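# Index the turntable one hole clockwise and re-seat the plunger

## Task

Rotate the turntable forward by exactly one hole, turning clockwise as viewed from above, so that the plunger's pin ends fully dropped into the new hole; the fixture must finish standing upright on the deck and neither gripper may be touching it.

## Robot and tools

Robot: two 6-joint arms with parallel grippers, left_arm and right_arm. In the scene frame the origin sits at table-top height midway between the nominal bases, +x points out over the table, +z points up, and left_arm is on the +y side. Arm names do not match image sides. Calibrated base places in the scene frame: left_arm at (+0.025, +0.326, +0.031) m, quat_wxyz (+1.000, 0, 0, +0.003); right_arm at (-0.004, -0.268, +0.031) m, quat_wxyz (+1.000, 0, 0, -0.018). Both base frames have +z up.

Row layout. Every motion command is built from rows of 14 numbers: left_arm's six joint angles then its opening, followed by right_arm's six joint angles then its opening. Both arms must appear even when only one moves. Joint order inside each block: waist, shoulder, elbow, wrist roll, wrist yaw, wrist pitch. Joint numbers are absolute target angles in radians, not offsets. Ranges: waist -2.618 to 3.054, shoulder 0.000 to 3.142, elbow 0.000 to 3.142, wrist roll -2.094 to 2.094, wrist yaw -1.571 to 1.571, wrist pitch -1.571 to 1.571. Real ends may differ by up to 0.059 rad; a call is rejected if a target is more than 0.059 rad beyond an end and farther out than the current angle. Overshooting targets get clipped at the real end and the result may report "joint sent to its limit". Opening is an absolute command from -1 (closed) to +1 (fully open, pads 0.094 m apart). To keep a gripper unchanged, repeat its current command; 0 means half-closed, not "no change".

execute_actions(actions, cameras): actions is a list of actions; each action is a table of up to 15 rows, one row per control step of 1/30 s, and the last row is held if the table is short. An empty list just reports state. cameras chooses image sources (omit or ["all"] for all, [] for none).

move(target, speed, blend, opening_speed, blocking, cameras): target is one 14-number row or a list of up to 15 rows (absolute joint angles and openings). All joints are interpolated together, so grippers trace curves, and nothing is avoided. speed is in rad/s for the joint with the longest travel, 0.01 to 12.57, default 0.5, one value or one per target. blend (rad) rounds corners through intermediate rows. opening_speed (0.2 or more, scale units per second) ramps the fingers; use a low value to close gently. blocking=false returns early while the motion runs, and a new move replaces it. The result adds a "move:" line: done, off_target (resting more than 0.035 rad from target), moving, held or fault, plus limits=held if steps were withheld. done does not prove contact or its absence.

wait(seconds 0 to 10) lets time pass with last commands held. stop() brakes a running move. zoom_image(camera, region [x0,y0,x1,y1] pixels, at most 504x504) enlarges part of the latest image from cam_head_left, cam_head_right, cam_left_wrist or cam_right_wrist (each 896x504). read_manual(section="licences") only returns licence text. finished_scene(scene) ends the current scene, taking its number; it is irreversible and the goal must stay achieved with the robot off the fixture.

Results. end_effector_position (m) and end_effector_quat_wxyz are in that arm's own base frame and mark the point between the finger pads, about 1 cm behind the tips; they can be off by a few cm. Gripper fingers point along its +z and open along its y. Joint positions and Joint velocities list each arm's joints in the row order, then pad gap (m, m/s); "within noise" means the arm is still. Joint targets shows what the joints are currently driven toward; resend these to hold still. Tool commands shows current gripper commands. grip_measured reports opening on the command scale, reading slightly wide when empty and narrower than a squeezed part; it keeps following your command after contact, so it does not reveal touch. To release, command well above grip_measured. Joint torques follow the row order, positive toward larger angles, include gravity and friction, and the first three wrap at ±28 N m. Action calls also list joint angles at some steps. "joint command not followed" means the clearance check altered targets. Wrist and fixed cameras: wrist_camera_optical has +z forward, +x right, +y down.

Motion limits: each step's target stays within 0.339 rad of the measured angle for waist, shoulder and elbow and 2.2 rad for the wrist joints; if targets would shift a gripper more than 200 mm, they are scaled back. Very small changes may not start a joint.

Avoid: dropping parts or releasing them while moving, fast impacts, pressing hard against things (targets far beyond contact push harder), any contact or squeeze between the two arms (including one gripper closing on the other's fingers), knocking the fixture over or anything off the table, and arm fault stops. Holding loads, long stretched reaches or pushing at unreachable poses heats motors: MOTOR HOT appears near 75 °C, an OVER-TEMPERATURE FAULT at 90 °C folds that arm and disables it, and at 100 °C it goes limp. A camera cable resting on the fixture counts as touching it.

Each tool is called by a JSON object that holds its "method" and its "body".

## Session

{"method": "execute_actions", "body": {"actions": []}}

Scene clock: 0.00 s.
left_arm: end_effector_position=(+0.3695, +0.0210, +0.1447) grip_measured=+1.000 end_effector_quat_wxyz=(+0.691, -0.046, +0.720, +0.036) | right_arm: end_effector_position=(+0.3642, -0.0543, +0.1341) grip_measured=+1.000 end_effector_quat_wxyz=(+0.671, +0.135, +0.726, -0.062)
Joint names: [waist, shoulder, elbow, wrist roll, wrist yaw, wrist pitch]
Joint positions: left_arm=[-0.002 1.545 0.182 -0.017 -0.116 1.321 0.094] | right_arm=[-0.036 1.532 0.189 0.115 0.24 1.248 0.094]
Joint velocities: within noise
Joint torques (N m): no reading
Heat: left arm: 33 °C; right arm: 32 °C.
Joint targets: left_arm=[-0.002 1.540 0.186 -0.017 -0.116 1.320] | right_arm=[-0.036 1.528 0.193 0.114 0.240 1.243]
Tool commands: left_gripper/opening=+1.0 right_gripper/opening=+1.0

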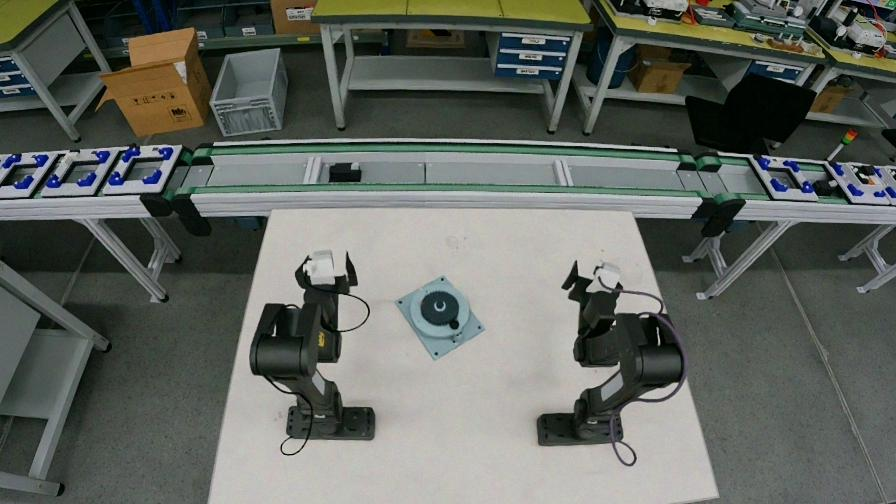

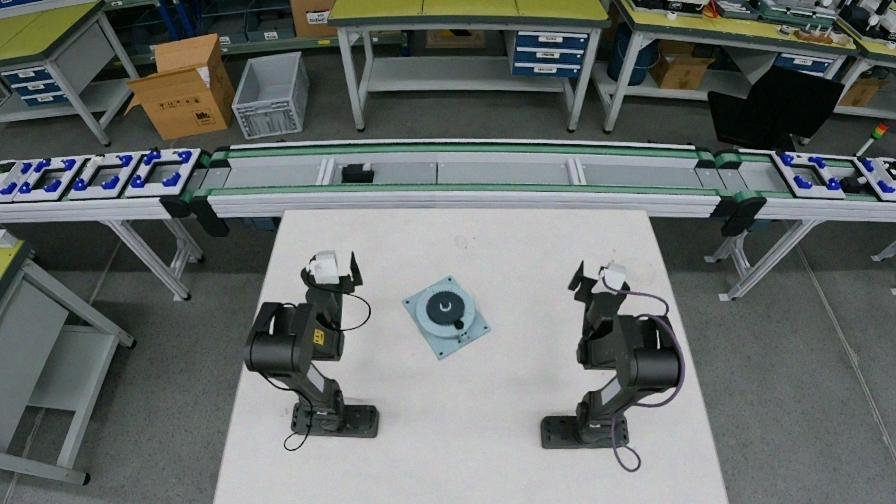

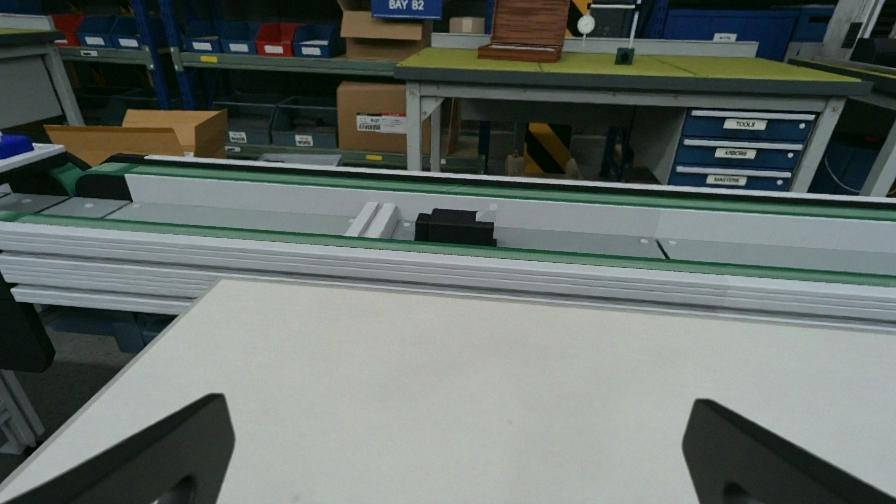

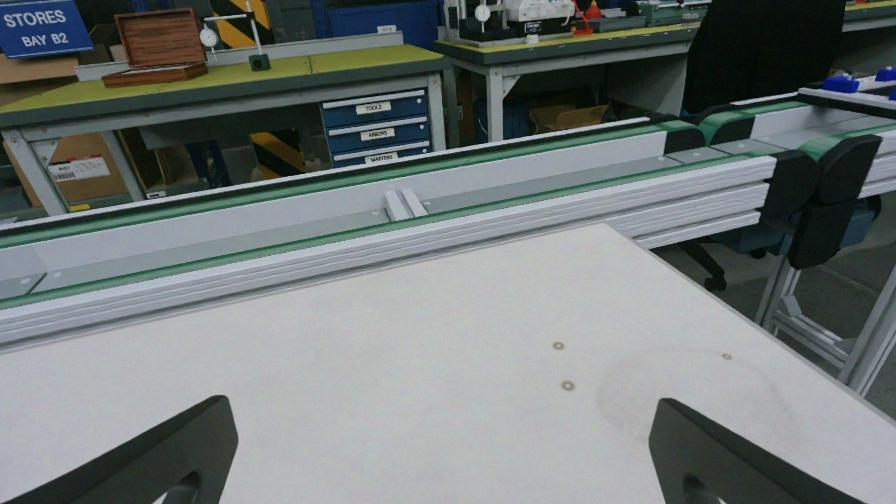

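{"method": "zoom_image", "body": {"camera": "cam_head_left", "region": [380, 260, 500, 370]}}

{"method": "zoom_image", "body": {"camera": "cam_head_right", "region": [390, 260, 510, 370]}}

Scaled by 4.200 from the camera's 896x504 image, which has a finer 1280x720 frame.

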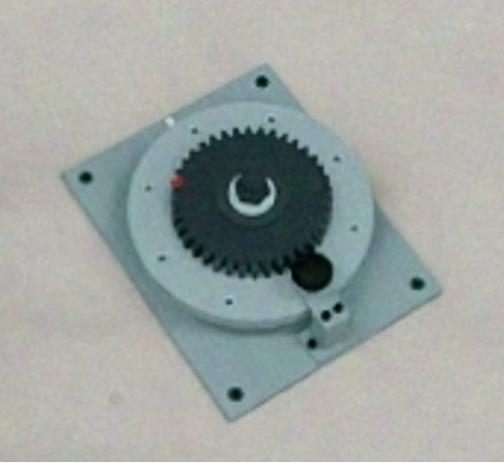

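Scaled by 4.200 from the camera's 896x504 image, which has a finer 1280x720 frame.

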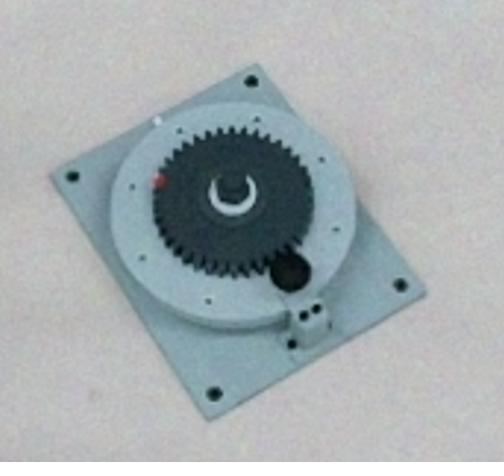

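{"method": "move", "body": {"target": [[-0.3, 1.7, 1.4, 0, 0, -0.6, 1, -0.036, 1.528, 0.193, 0.114, 0.24, 1.243, 1], [-0.634, 1.798, 1.836, 0, 0, -1.172, 1, -0.036, 1.528, 0.193, 0.114, 0.24, 1.243, 1]], "speed": 0.8, "blend": 0.2}}

Scene clock: 124.60 s.
left_arm: end_effector_position=(+0.3421, -0.2518, +0.2191) grip_measured=+1.000 end_effector_quat_wxyz=(+0.208, +0.301, +0.928, -0.069) | right_arm: end_effector_position=(+0.3642, -0.0543, +0.1341) grip_measured=+1.000 end_effector_quat_wxyz=(+0.671, +0.135, +0.726, -0.062)
Joint names: [waist, shoulder, elbow, wrist roll, wrist yaw, wrist pitch]
Joint positions: left_arm=[-0.637 1.781 1.809 -0.009 -0.001 -1.156 0.094] | right_arm=[-0.036 1.532 0.189 0.115 0.24 1.248 0.094]
Joint velocities: within noise
Joint torques (N m): left_arm=[0.25 -7.46 7.46 0.11 0 1.07] | right_arm=[-0.08 -4.49 6.23 0.02 0 1.71]
Heat: left arm: 34 °C; right arm: 35 °C.
Joint targets: left_arm=[-0.634 1.798 1.836 0.000 0.000 -1.172] | right_arm=[-0.036 1.528 0.193 0.114 0.240 1.243]
move: done

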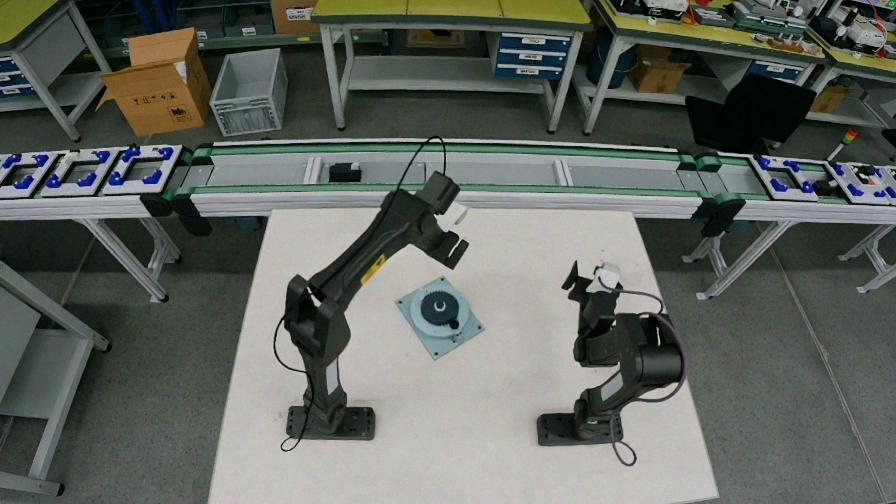

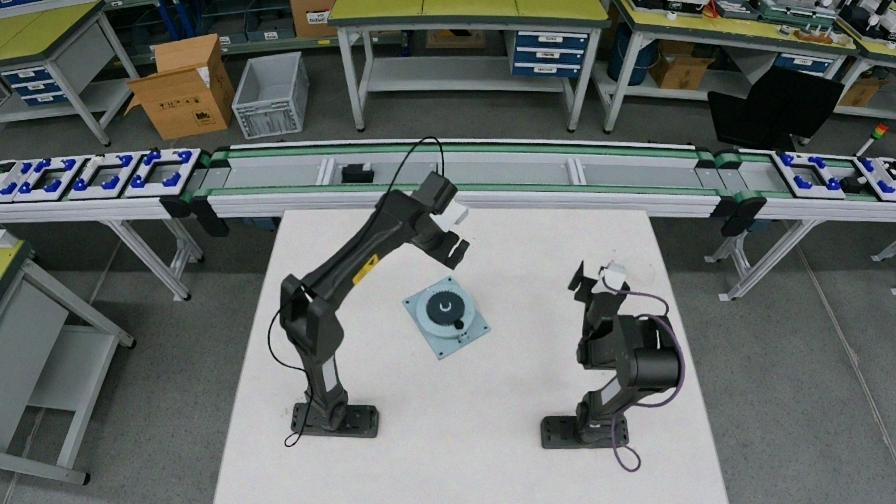

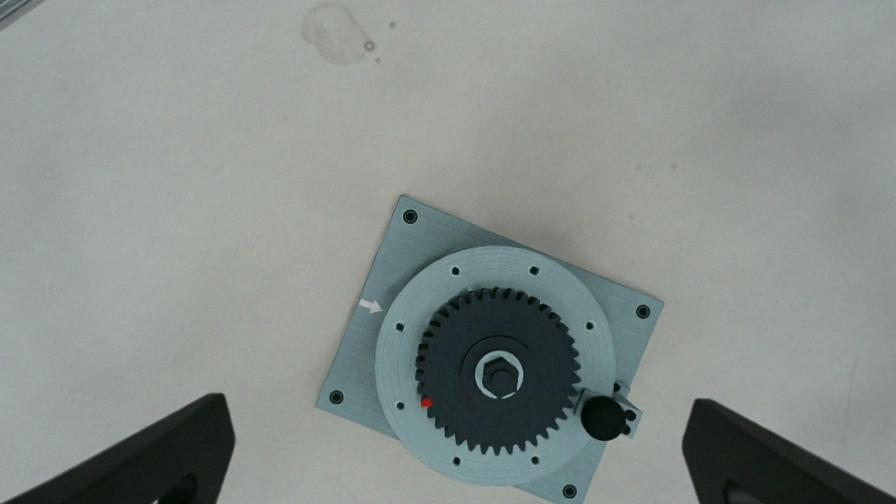

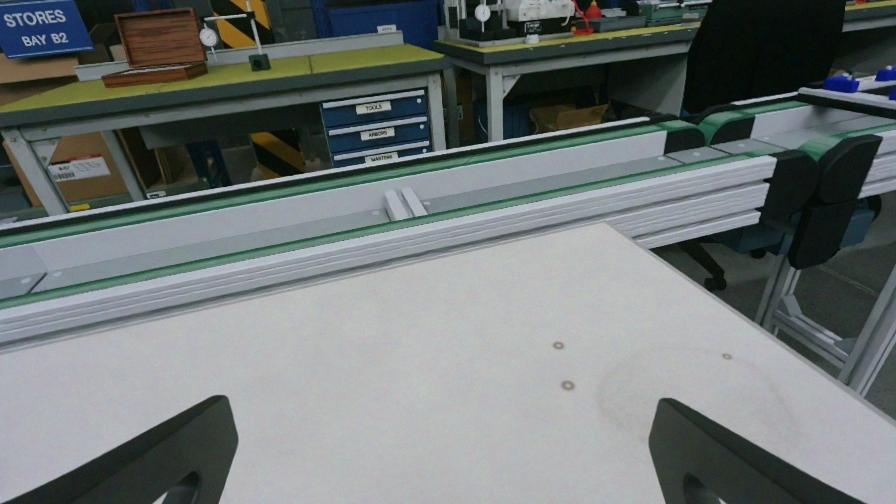

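{"method": "zoom_image", "body": {"camera": "cam_left_wrist", "region": [310, 180, 680, 504]}}

{"method": "zoom_image", "body": {"camera": "cam_left_wrist", "region": [540, 340, 700, 480]}}

Scaled by 1.362 from the camera's 896x504 image, which has a finer 1280x720 frame.

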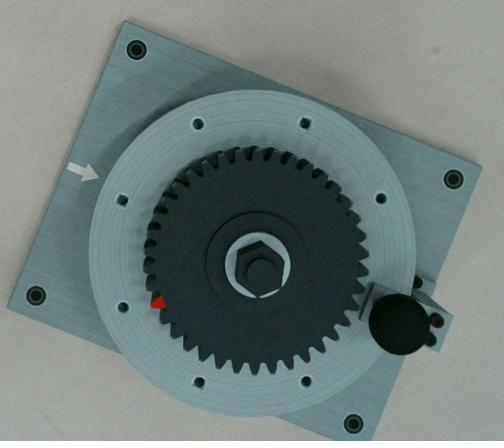

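Scaled by 3.150 from the camera's 896x504 image, which has a finer 1280x720 frame.

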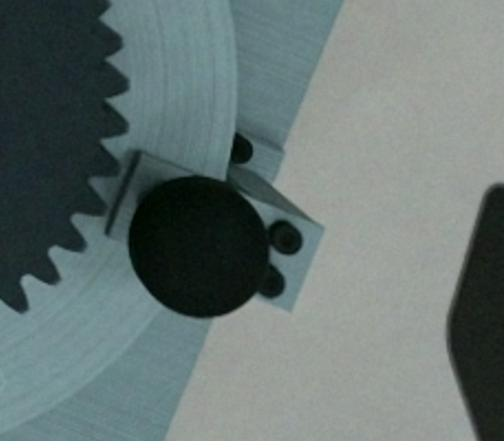

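{"method": "move", "body": {"target": [[-0.634, 1.798, 1.836, 0, 0, -1.172, 1, 0.2, 1.139, 0.06, 0, 0, 0.888, 1], [-0.634, 1.798, 1.836, 0, 0, -1.172, 1, 0.834, 1.139, 0.06, 0, 0, 0.888, 1]], "speed": 0.8, "cameras": ["cam_right_wrist", "cam_head_left"]}}

Scene clock: 188.03 s.
left_arm: end_effector_position=(+0.3419, -0.2516, +0.2189) grip_measured=+1.000 end_effector_quat_wxyz=(+0.208, +0.301, +0.928, -0.069) | right_arm: end_effector_position=(+0.2201, +0.2390, +0.1256) grip_measured=+1.000 end_effector_quat_wxyz=(+0.585, -0.305, +0.707, +0.257)
Joint names: [waist, shoulder, elbow, wrist roll, wrist yaw, wrist pitch]
Joint positions: left_arm=[-0.637 1.781 1.809 -0.009 -0.001 -1.157 0.094] | right_arm=[0.826 1.153 0.069 0.007 0.005 0.897 0.094]
Joint velocities: within noise
Joint torques (N m): left_arm=[0.23 -7.46 7.47 0.11 0.02 1.08] | right_arm=[0.75 -3.06 6.35 -0.03 -0.06 1.67]
Heat: left arm: 34 °C; right arm: 37 °C.
Joint targets: left_arm=[-0.634 1.798 1.836 0.000 0.000 -1.172] | right_arm=[0.834 1.139 0.060 0.000 0.000 0.888]
move: done
Images, in order (width x height): cam_head_left 896x504, cam_right_wrist 896x504.

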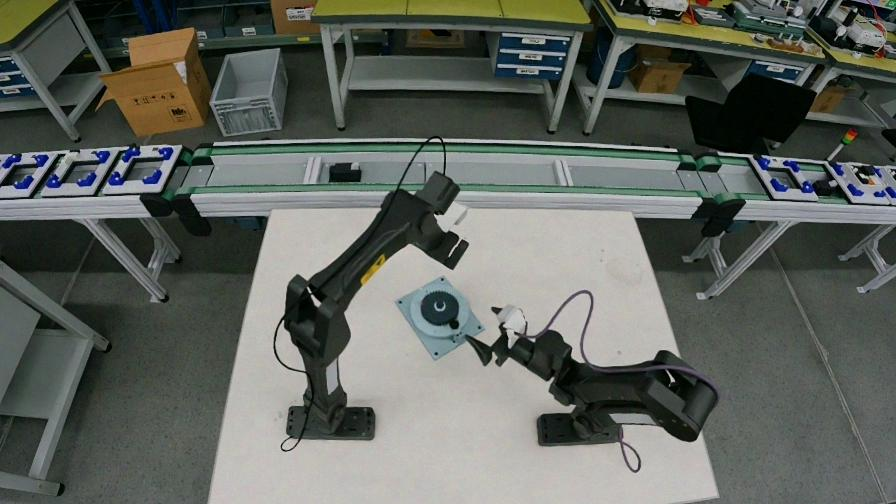

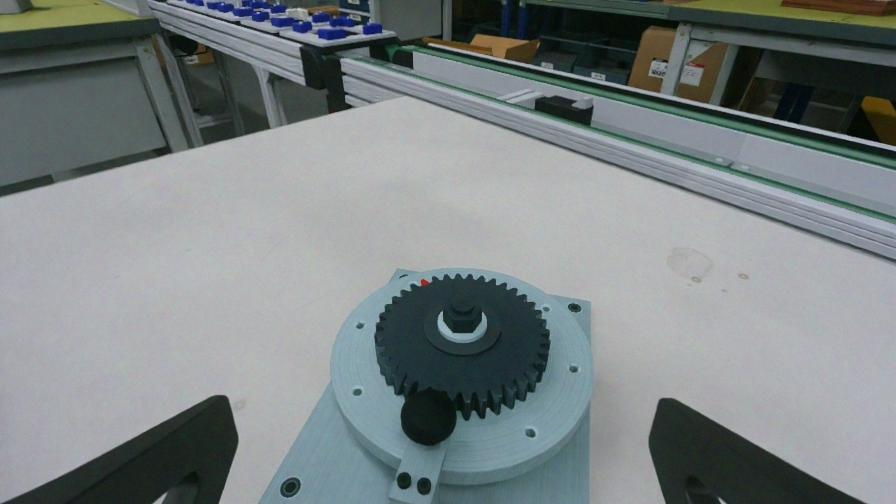

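{"method": "zoom_image", "body": {"camera": "cam_right_wrist", "region": [320, 250, 620, 504]}}

{"method": "zoom_image", "body": {"camera": "cam_right_wrist", "region": [370, 370, 500, 504]}}

Scaled by 1.680 from the camera's 896x504 image, which has a finer 1280x720 frame.

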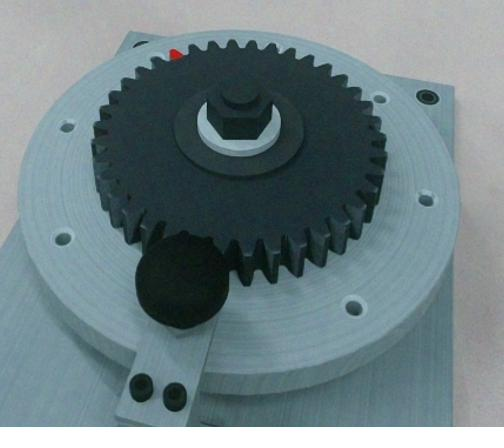

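Scaled by 3.761 from the camera's 896x504 image, which has a finer 1280x720 frame.

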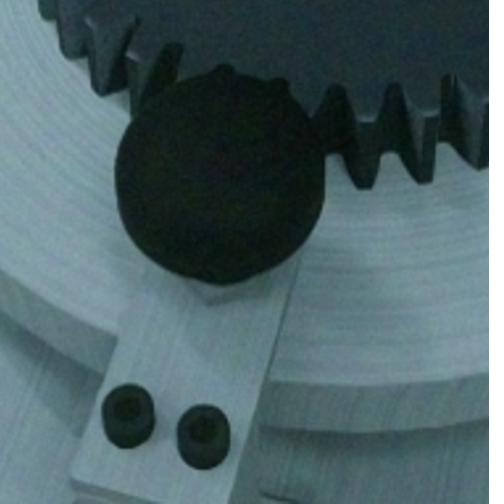

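{"method": "move", "body": {"target": [-0.634, 1.5538, 1.564, 0, 0, -1.1442, 1, 0.834, 1.139, 0.06, 0, 0, 0.888, 1], "speed": 0.6, "cameras": ["cam_left_wrist"]}}

{"method": "zoom_image", "body": {"camera": "cam_left_wrist", "region": [300, 120, 680, 500]}}

{"method": "move", "body": {"target": [-0.634, 1.7677, 1.3989, 0, 0, -0.7652, 1, 0.834, 1.139, 0.06, 0, 0, 0.888, 1], "speed": 0.6, "cameras": ["cam_left_wrist"]}}

{"method": "zoom_image", "body": {"camera": "cam_left_wrist", "region": [300, 120, 680, 500]}}

Scene clock: 329.10 s.
left_arm: end_effector_position=(+0.2953, -0.2172, +0.2174) grip_measured=+1.000 end_effector_quat_wxyz=(+0.199, +0.302, +0.930, -0.066) | right_arm: end_effector_position=(+0.2201, +0.2389, +0.1255) grip_measured=+1.000 end_effector_quat_wxyz=(+0.584, -0.305, +0.707, +0.257)
Joint names: [waist, shoulder, elbow, wrist roll, wrist yaw, wrist pitch]
Joint positions: left_arm=[-0.637 1.572 1.578 -0.009 -0.001 -1.155 0.094] | right_arm=[0.826 1.153 0.069 0.007 0.005 0.897 0.094]
Joint velocities: within noise
Joint torques (N m): left_arm=[0.23 -8.66 4.27 0.11 0.01 1.36] | right_arm=[0.73 -3.04 6.39 -0.05 -0.07 1.7]
Heat: left arm: 34 °C; right arm: 38 °C.
Joint targets: left_arm=[-0.634 1.554 1.564 0.000 0.000 -1.144] | right_arm=[0.834 1.139 0.060 0.000 0.000 0.888]
move: done
Images, in order (width x height): cam_left_wrist 896x504.

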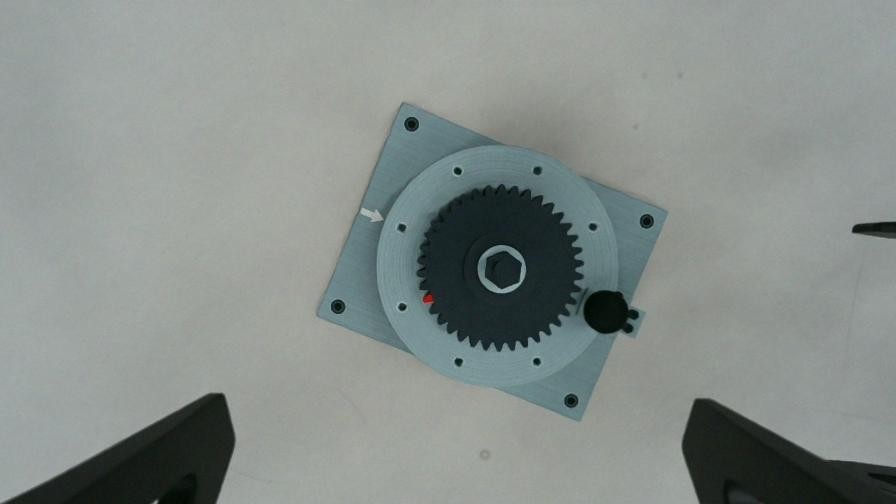

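Scaled by 1.326 from the camera's 896x504 image, which has a finer 1280x720 frame.

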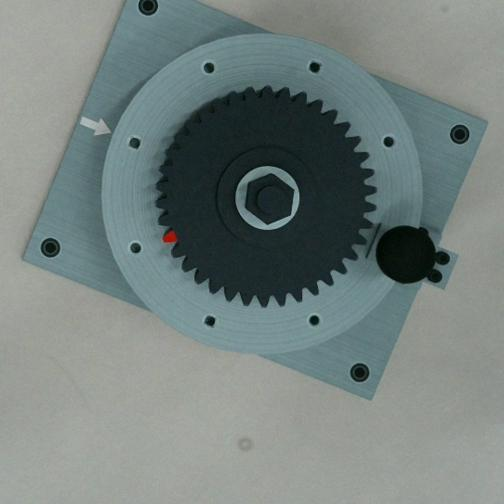

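Scene clock: 330.53 s.
left_arm: end_effector_position=(+0.3422, -0.2519, +0.1246) grip_measured=+1.000 end_effector_quat_wxyz=(+0.205, +0.302, +0.929, -0.068) | right_arm: end_effector_position=(+0.2201, +0.2389, +0.1255) grip_measured=+1.000 end_effector_quat_wxyz=(+0.585, -0.305, +0.707, +0.256)
Joint names: [waist, shoulder, elbow, wrist roll, wrist yaw, wrist pitch]
Joint positions: left_arm=[-0.637 1.76 1.409 -0.009 -0.001 -0.785 0.094] | right_arm=[0.826 1.153 0.069 0.007 0.005 0.897 0.094]
Joint velocities: within noise
Joint torques (N m): left_arm=[0.21 -8.29 4.78 0.11 0 1.48] | right_arm=[0.7 -3.02 6.38 -0.04 -0.07 1.68]
Heat: left arm: 34 °C; right arm: 38 °C.
Joint targets: left_arm=[-0.634 1.768 1.399 0.000 0.000 -0.765] | right_arm=[0.834 1.139 0.060 0.000 0.000 0.888]
move: done
Images, in order (width x height): cam_left_wrist 896x504.

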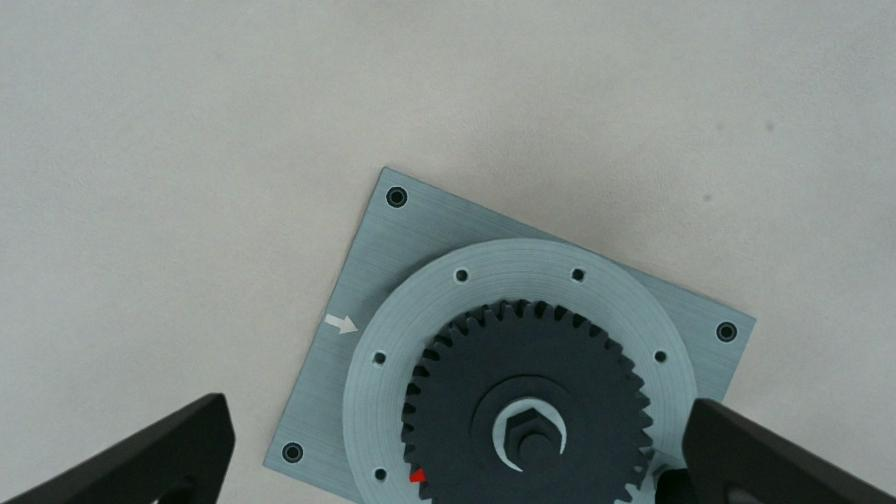

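Scaled by 1.326 from the camera's 896x504 image, which has a finer 1280x720 frame.

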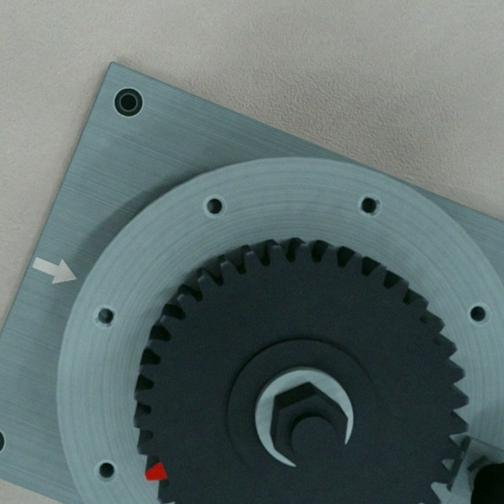

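{"method": "zoom_image", "body": {"camera": "cam_left_wrist", "region": [470, 380, 600, 500]}}

Scaled by 3.877 from the camera's 896x504 image, which has a finer 1280x720 frame.

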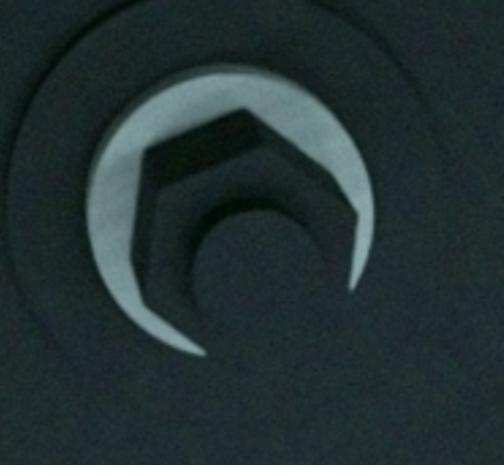

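{"method": "move", "body": {"target": [[-0.634, 1.798, 1.836, 0, 0, -1.172, 1, 0.834, 1.139, 0.06, 0, 0, 0.888, 0.1], [-0.634, 1.798, 1.836, 0, 0, -1.172, 1, 0.847, 1.2734, 0.1571, 0, 0, 0.6663, 0.1]], "speed": 0.6, "cameras": ["cam_left_wrist", "cam_right_wrist", "cam_head_left"]}}

{"method": "zoom_image", "body": {"camera": "cam_right_wrist", "region": [348, 150, 548, 350]}}

Scene clock: 546.60 s.
left_arm: end_effector_position=(+0.3422, -0.2519, +0.2201) grip_measured=+1.000 end_effector_quat_wxyz=(+0.210, +0.301, +0.928, -0.070) | right_arm: end_effector_position=(+0.2155, +0.2400, +0.0646) grip_measured=+0.102 end_effector_quat_wxyz=(+0.483, -0.342, +0.777, +0.215)
Joint names: [waist, shoulder, elbow, wrist roll, wrist yaw, wrist pitch]
Joint positions: left_arm=[-0.637 1.781 1.812 -0.009 -0.001 -1.156 0.094] | right_arm=[0.838 1.267 0.136 0.007 0.005 0.673 0.052]
Joint velocities: within noise
Joint torques (N m): left_arm=[0.25 -7.45 7.24 0.11 0.01 1.1] | right_arm=[0.8 -2.22 8.94 -0.05 -0.07 1.63]
Heat: left arm: 35 °C; right arm: 39 °C.
Joint targets: left_arm=[-0.634 1.798 1.836 0.000 0.000 -1.172] | right_arm=[0.847 1.273 0.157 0.000 0.000 0.666]
move: done
Images, in order (width x height): cam_head_left 896x504, cam_left_wrist 896x504, cam_right_wrist 896x504.

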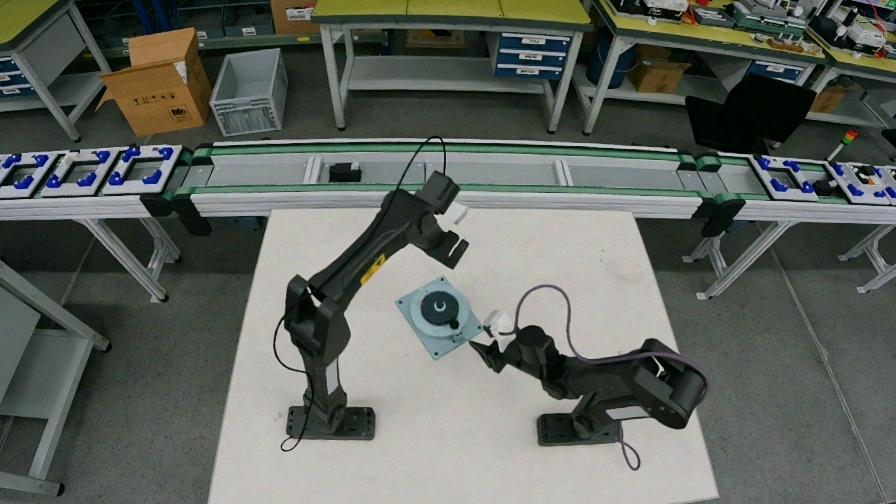

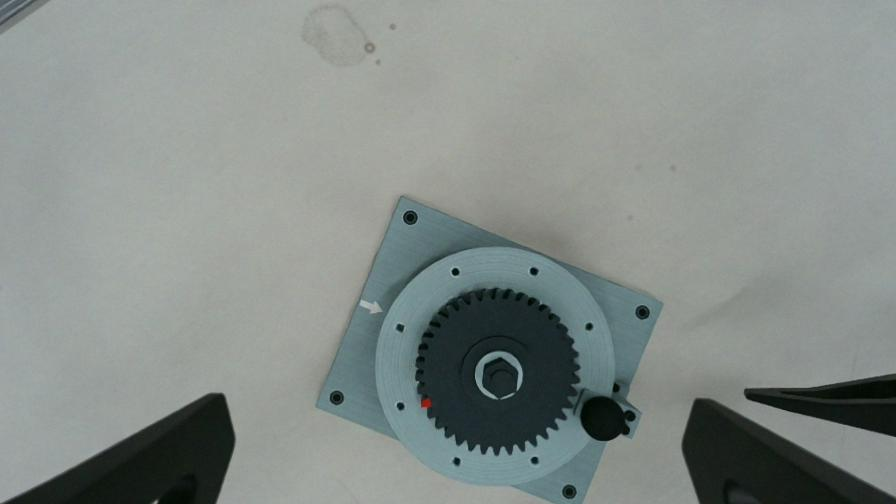

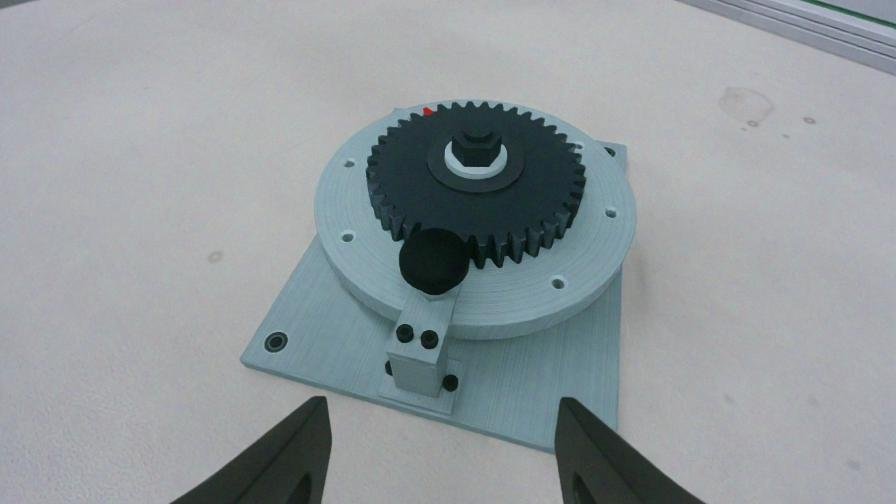

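Scaled by 2.520 from the camera's 896x504 image, which has a finer 1280x720 frame.

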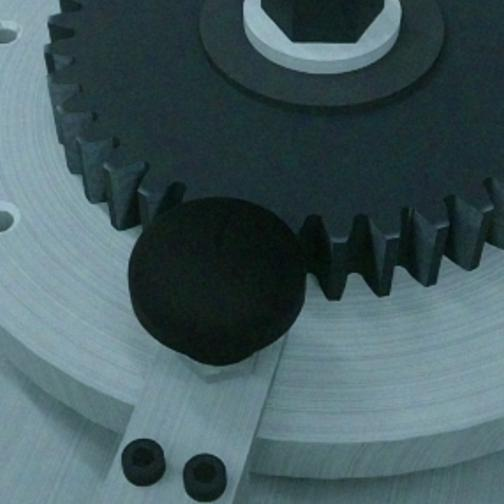

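{"method": "move", "body": {"target": [-0.634, 1.798, 1.836, 0, 0, -1.172, 1, 0.86, 1.5779, 0.255, 0, 0, 0.8729, 0.1], "speed": 0.4, "cameras": ["cam_left_wrist", "cam_right_wrist"]}}

{"method": "zoom_image", "body": {"camera": "cam_left_wrist", "region": [540, 340, 700, 480]}}

Scene clock: 606.80 s.
left_arm: end_effector_position=(+0.3422, -0.2519, +0.2200) grip_measured=+1.000 end_effector_quat_wxyz=(+0.209, +0.301, +0.928, -0.070) | right_arm: end_effector_position=(+0.2352, +0.2688, +0.0462) grip_measured=+0.102 end_effector_quat_wxyz=(+0.476, -0.348, +0.778, +0.216)
Joint names: [waist, shoulder, elbow, wrist roll, wrist yaw, wrist pitch]
Joint positions: left_arm=[-0.637 1.781 1.812 -0.009 -0.001 -1.157 0.094] | right_arm=[0.851 1.567 0.237 0.007 0.005 0.859 0.052]
Joint velocities: within noise
Joint torques (N m): left_arm=[0.24 -7.45 7.23 0.11 0 1.08] | right_arm=[0.73 -3.7 7.51 -0.06 -0.06 1.78]
Heat: left arm: 34 °C; right arm: 39 °C.
Joint targets: left_arm=[-0.634 1.798 1.836 0.000 0.000 -1.172] | right_arm=[0.860 1.578 0.255 0.000 0.000 0.873]
move: done
Images, in order (width x height): cam_left_wrist 896x504, cam_right_wrist 896x504.

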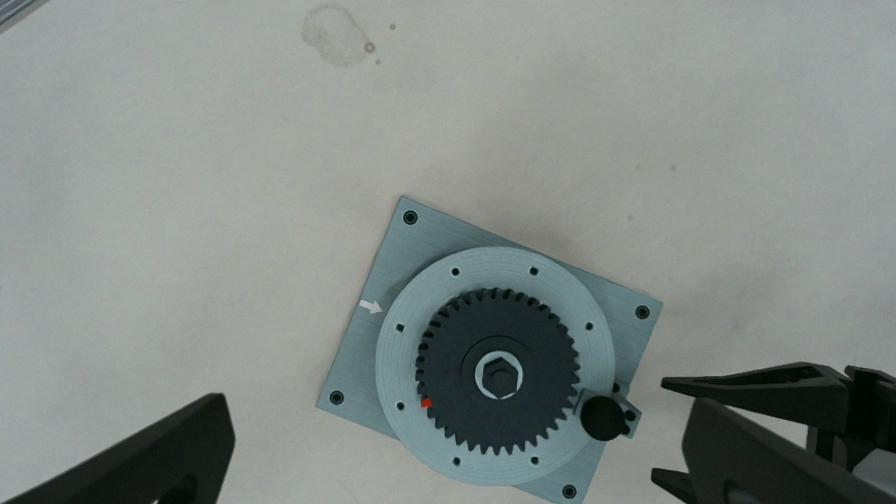

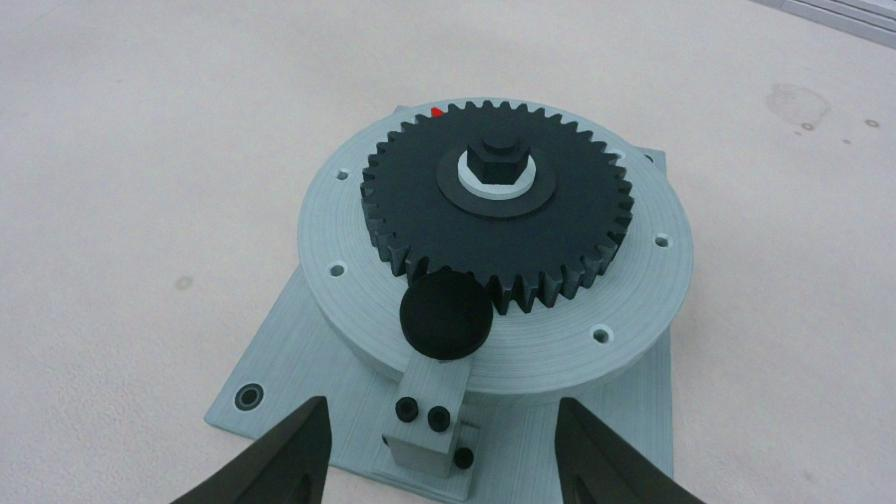

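Scaled by 3.150 from the camera's 896x504 image, which has a finer 1280x720 frame.

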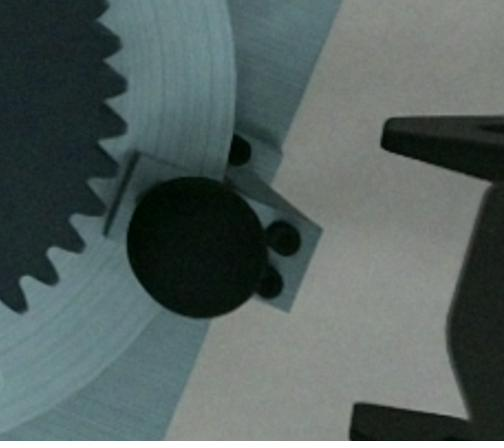

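{"method": "zoom_image", "body": {"camera": "cam_right_wrist", "region": [380, 250, 520, 390]}}

Scaled by 3.600 from the camera's 896x504 image, which has a finer 1280x720 frame.

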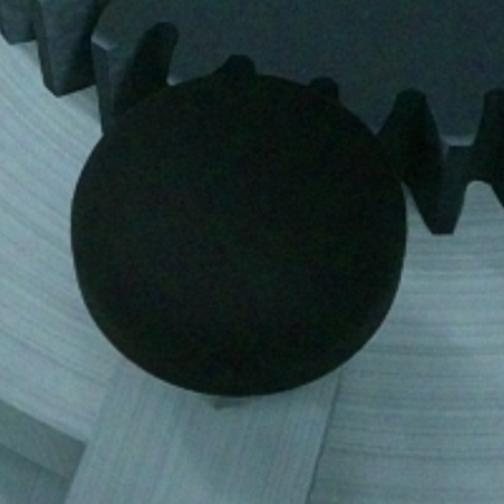

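{"method": "move", "body": {"target": [-0.634, 1.798, 1.836, 0, 0, -1.172, 1, 0.86, 1.7645, 0.3386, 0, 0, 0.9759, 0.1], "speed": 0.3, "cameras": ["cam_left_wrist", "cam_right_wrist"]}}

{"method": "zoom_image", "body": {"camera": "cam_left_wrist", "region": [540, 340, 700, 480]}}

{"method": "zoom_image", "body": {"camera": "cam_right_wrist", "region": [340, 284, 560, 504]}}

Scene clock: 645.93 s.
left_arm: end_effector_position=(+0.3422, -0.2519, +0.2200) grip_measured=+1.000 end_effector_quat_wxyz=(+0.209, +0.301, +0.928, -0.070) | right_arm: end_effector_position=(+0.2526, +0.2886, +0.0330) grip_measured=+0.102 end_effector_quat_wxyz=(+0.478, -0.348, +0.777, +0.217)
Joint names: [waist, shoulder, elbow, wrist roll, wrist yaw, wrist pitch]
Joint positions: left_arm=[-0.637 1.781 1.812 -0.009 -0.001 -1.157 0.094] | right_arm=[0.851 1.75 0.322 0.007 0.005 0.963 0.052]
Joint velocities: within noise
Joint torques (N m): left_arm=[0.23 -7.45 7.25 0.11 0 1.09] | right_arm=[0.76 -4.71 6.72 -0.06 -0.07 1.79]
Heat: left arm: 33 °C; right arm: 39 °C.
Joint targets: left_arm=[-0.634 1.798 1.836 0.000 0.000 -1.172] | right_arm=[0.860 1.765 0.339 0.000 0.000 0.976]
move: done
Images, in order (width x height): cam_left_wrist 896x504, cam_right_wrist 896x504.

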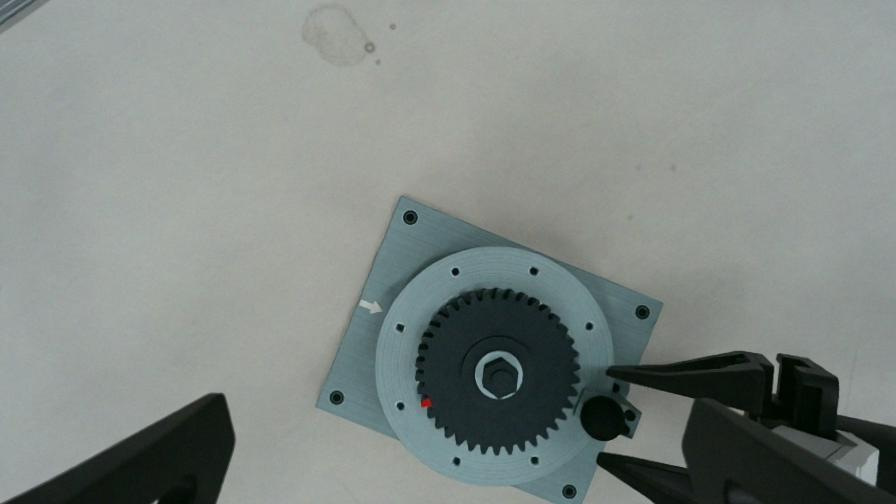

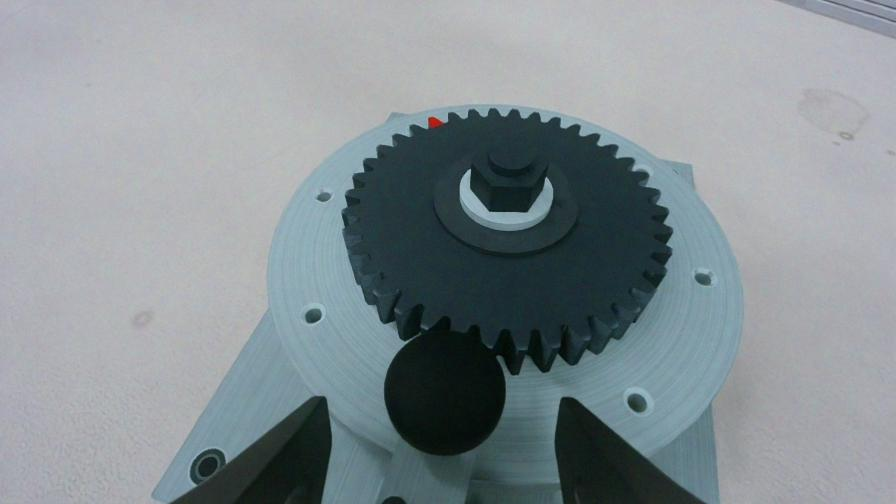

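Scaled by 3.150 from the camera's 896x504 image, which has a finer 1280x720 frame.

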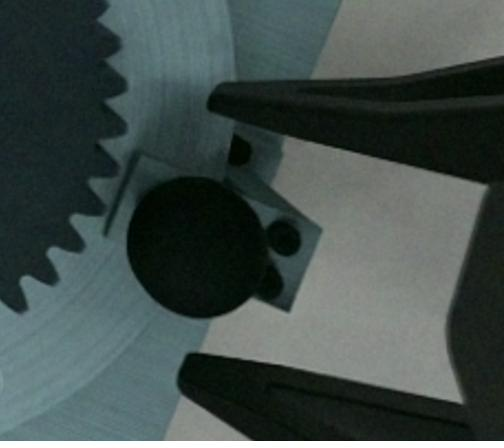

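Scaled by 2.291 from the camera's 896x504 image, which has a finer 1280x720 frame.

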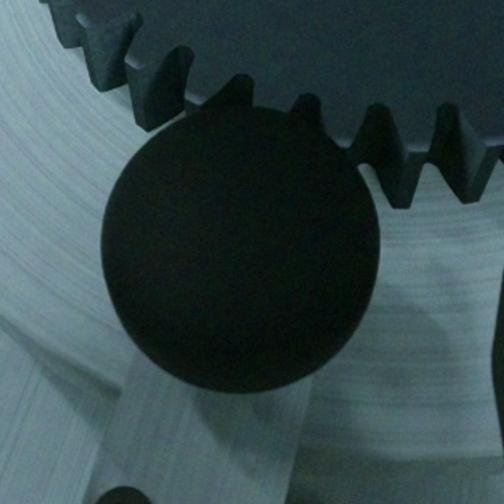

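{"method": "move", "body": {"target": [-0.634, 1.798, 1.836, 0, 0, -1.172, 1, 0.8615, 1.8307, 0.3879, 0, 0, 0.9928, 0.1], "speed": 0.2, "cameras": ["cam_left_wrist", "cam_right_wrist"]}}

{"method": "zoom_image", "body": {"camera": "cam_left_wrist", "region": [540, 340, 700, 480]}}

{"method": "zoom_image", "body": {"camera": "cam_right_wrist", "region": [340, 284, 560, 504]}}

Scene clock: 703.20 s.
left_arm: end_effector_position=(+0.3422, -0.2519, +0.2200) grip_measured=+1.000 end_effector_quat_wxyz=(+0.209, +0.301, +0.928, -0.070) | right_arm: end_effector_position=(+0.2615, +0.2988, +0.0288) grip_measured=+0.102 end_effector_quat_wxyz=(+0.480, -0.347, +0.776, +0.217)
Joint names: [waist, shoulder, elbow, wrist roll, wrist yaw, wrist pitch]
Joint positions: left_arm=[-0.637 1.781 1.812 -0.009 -0.001 -1.157 0.094] | right_arm=[0.851 1.814 0.372 0.007 0.005 0.981 0.052]
Joint velocities: within noise
Joint torques (N m): left_arm=[0.27 -7.42 7.25 0.12 0.01 1.08] | right_arm=[0.91 -5.07 6.6 -0.05 -0.06 1.8]
Heat: left arm: 33 °C; right arm: 40 °C.
Joint targets: left_arm=[-0.634 1.798 1.836 0.000 0.000 -1.172] | right_arm=[0.862 1.831 0.388 0.000 0.000 0.993]
move: done
Images, in order (width x height): cam_left_wrist 896x504, cam_right_wrist 896x504.

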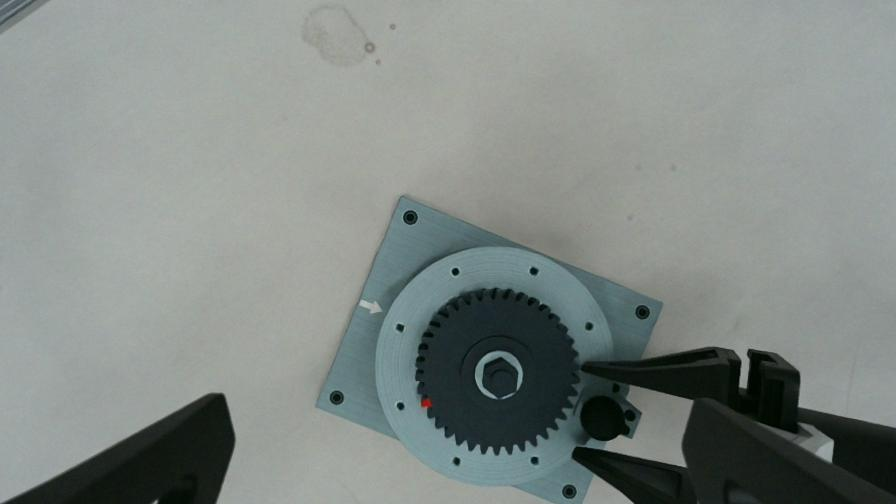

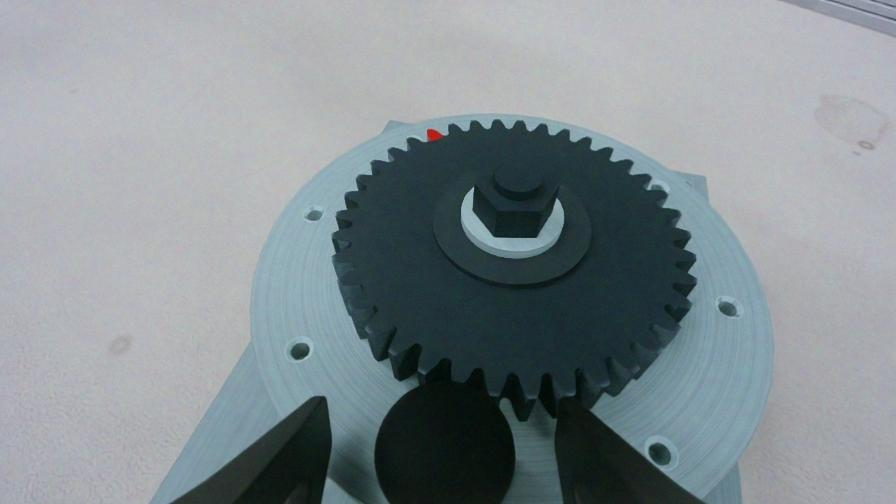

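Scaled by 3.150 from the camera's 896x504 image, which has a finer 1280x720 frame.

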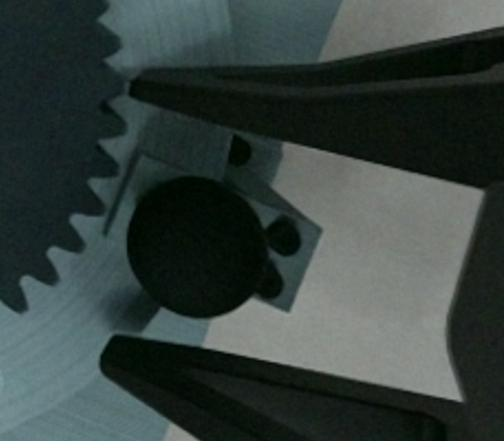

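Scaled by 2.291 from the camera's 896x504 image, which has a finer 1280x720 frame.

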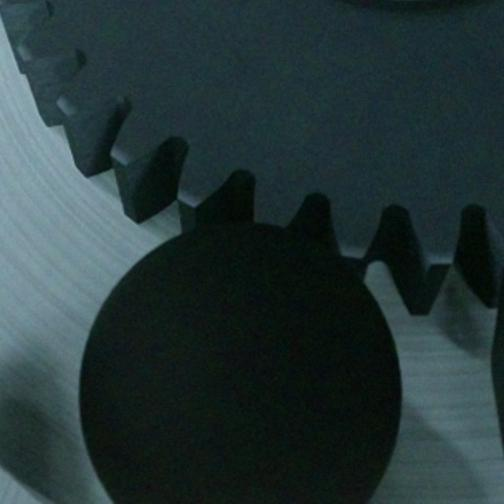

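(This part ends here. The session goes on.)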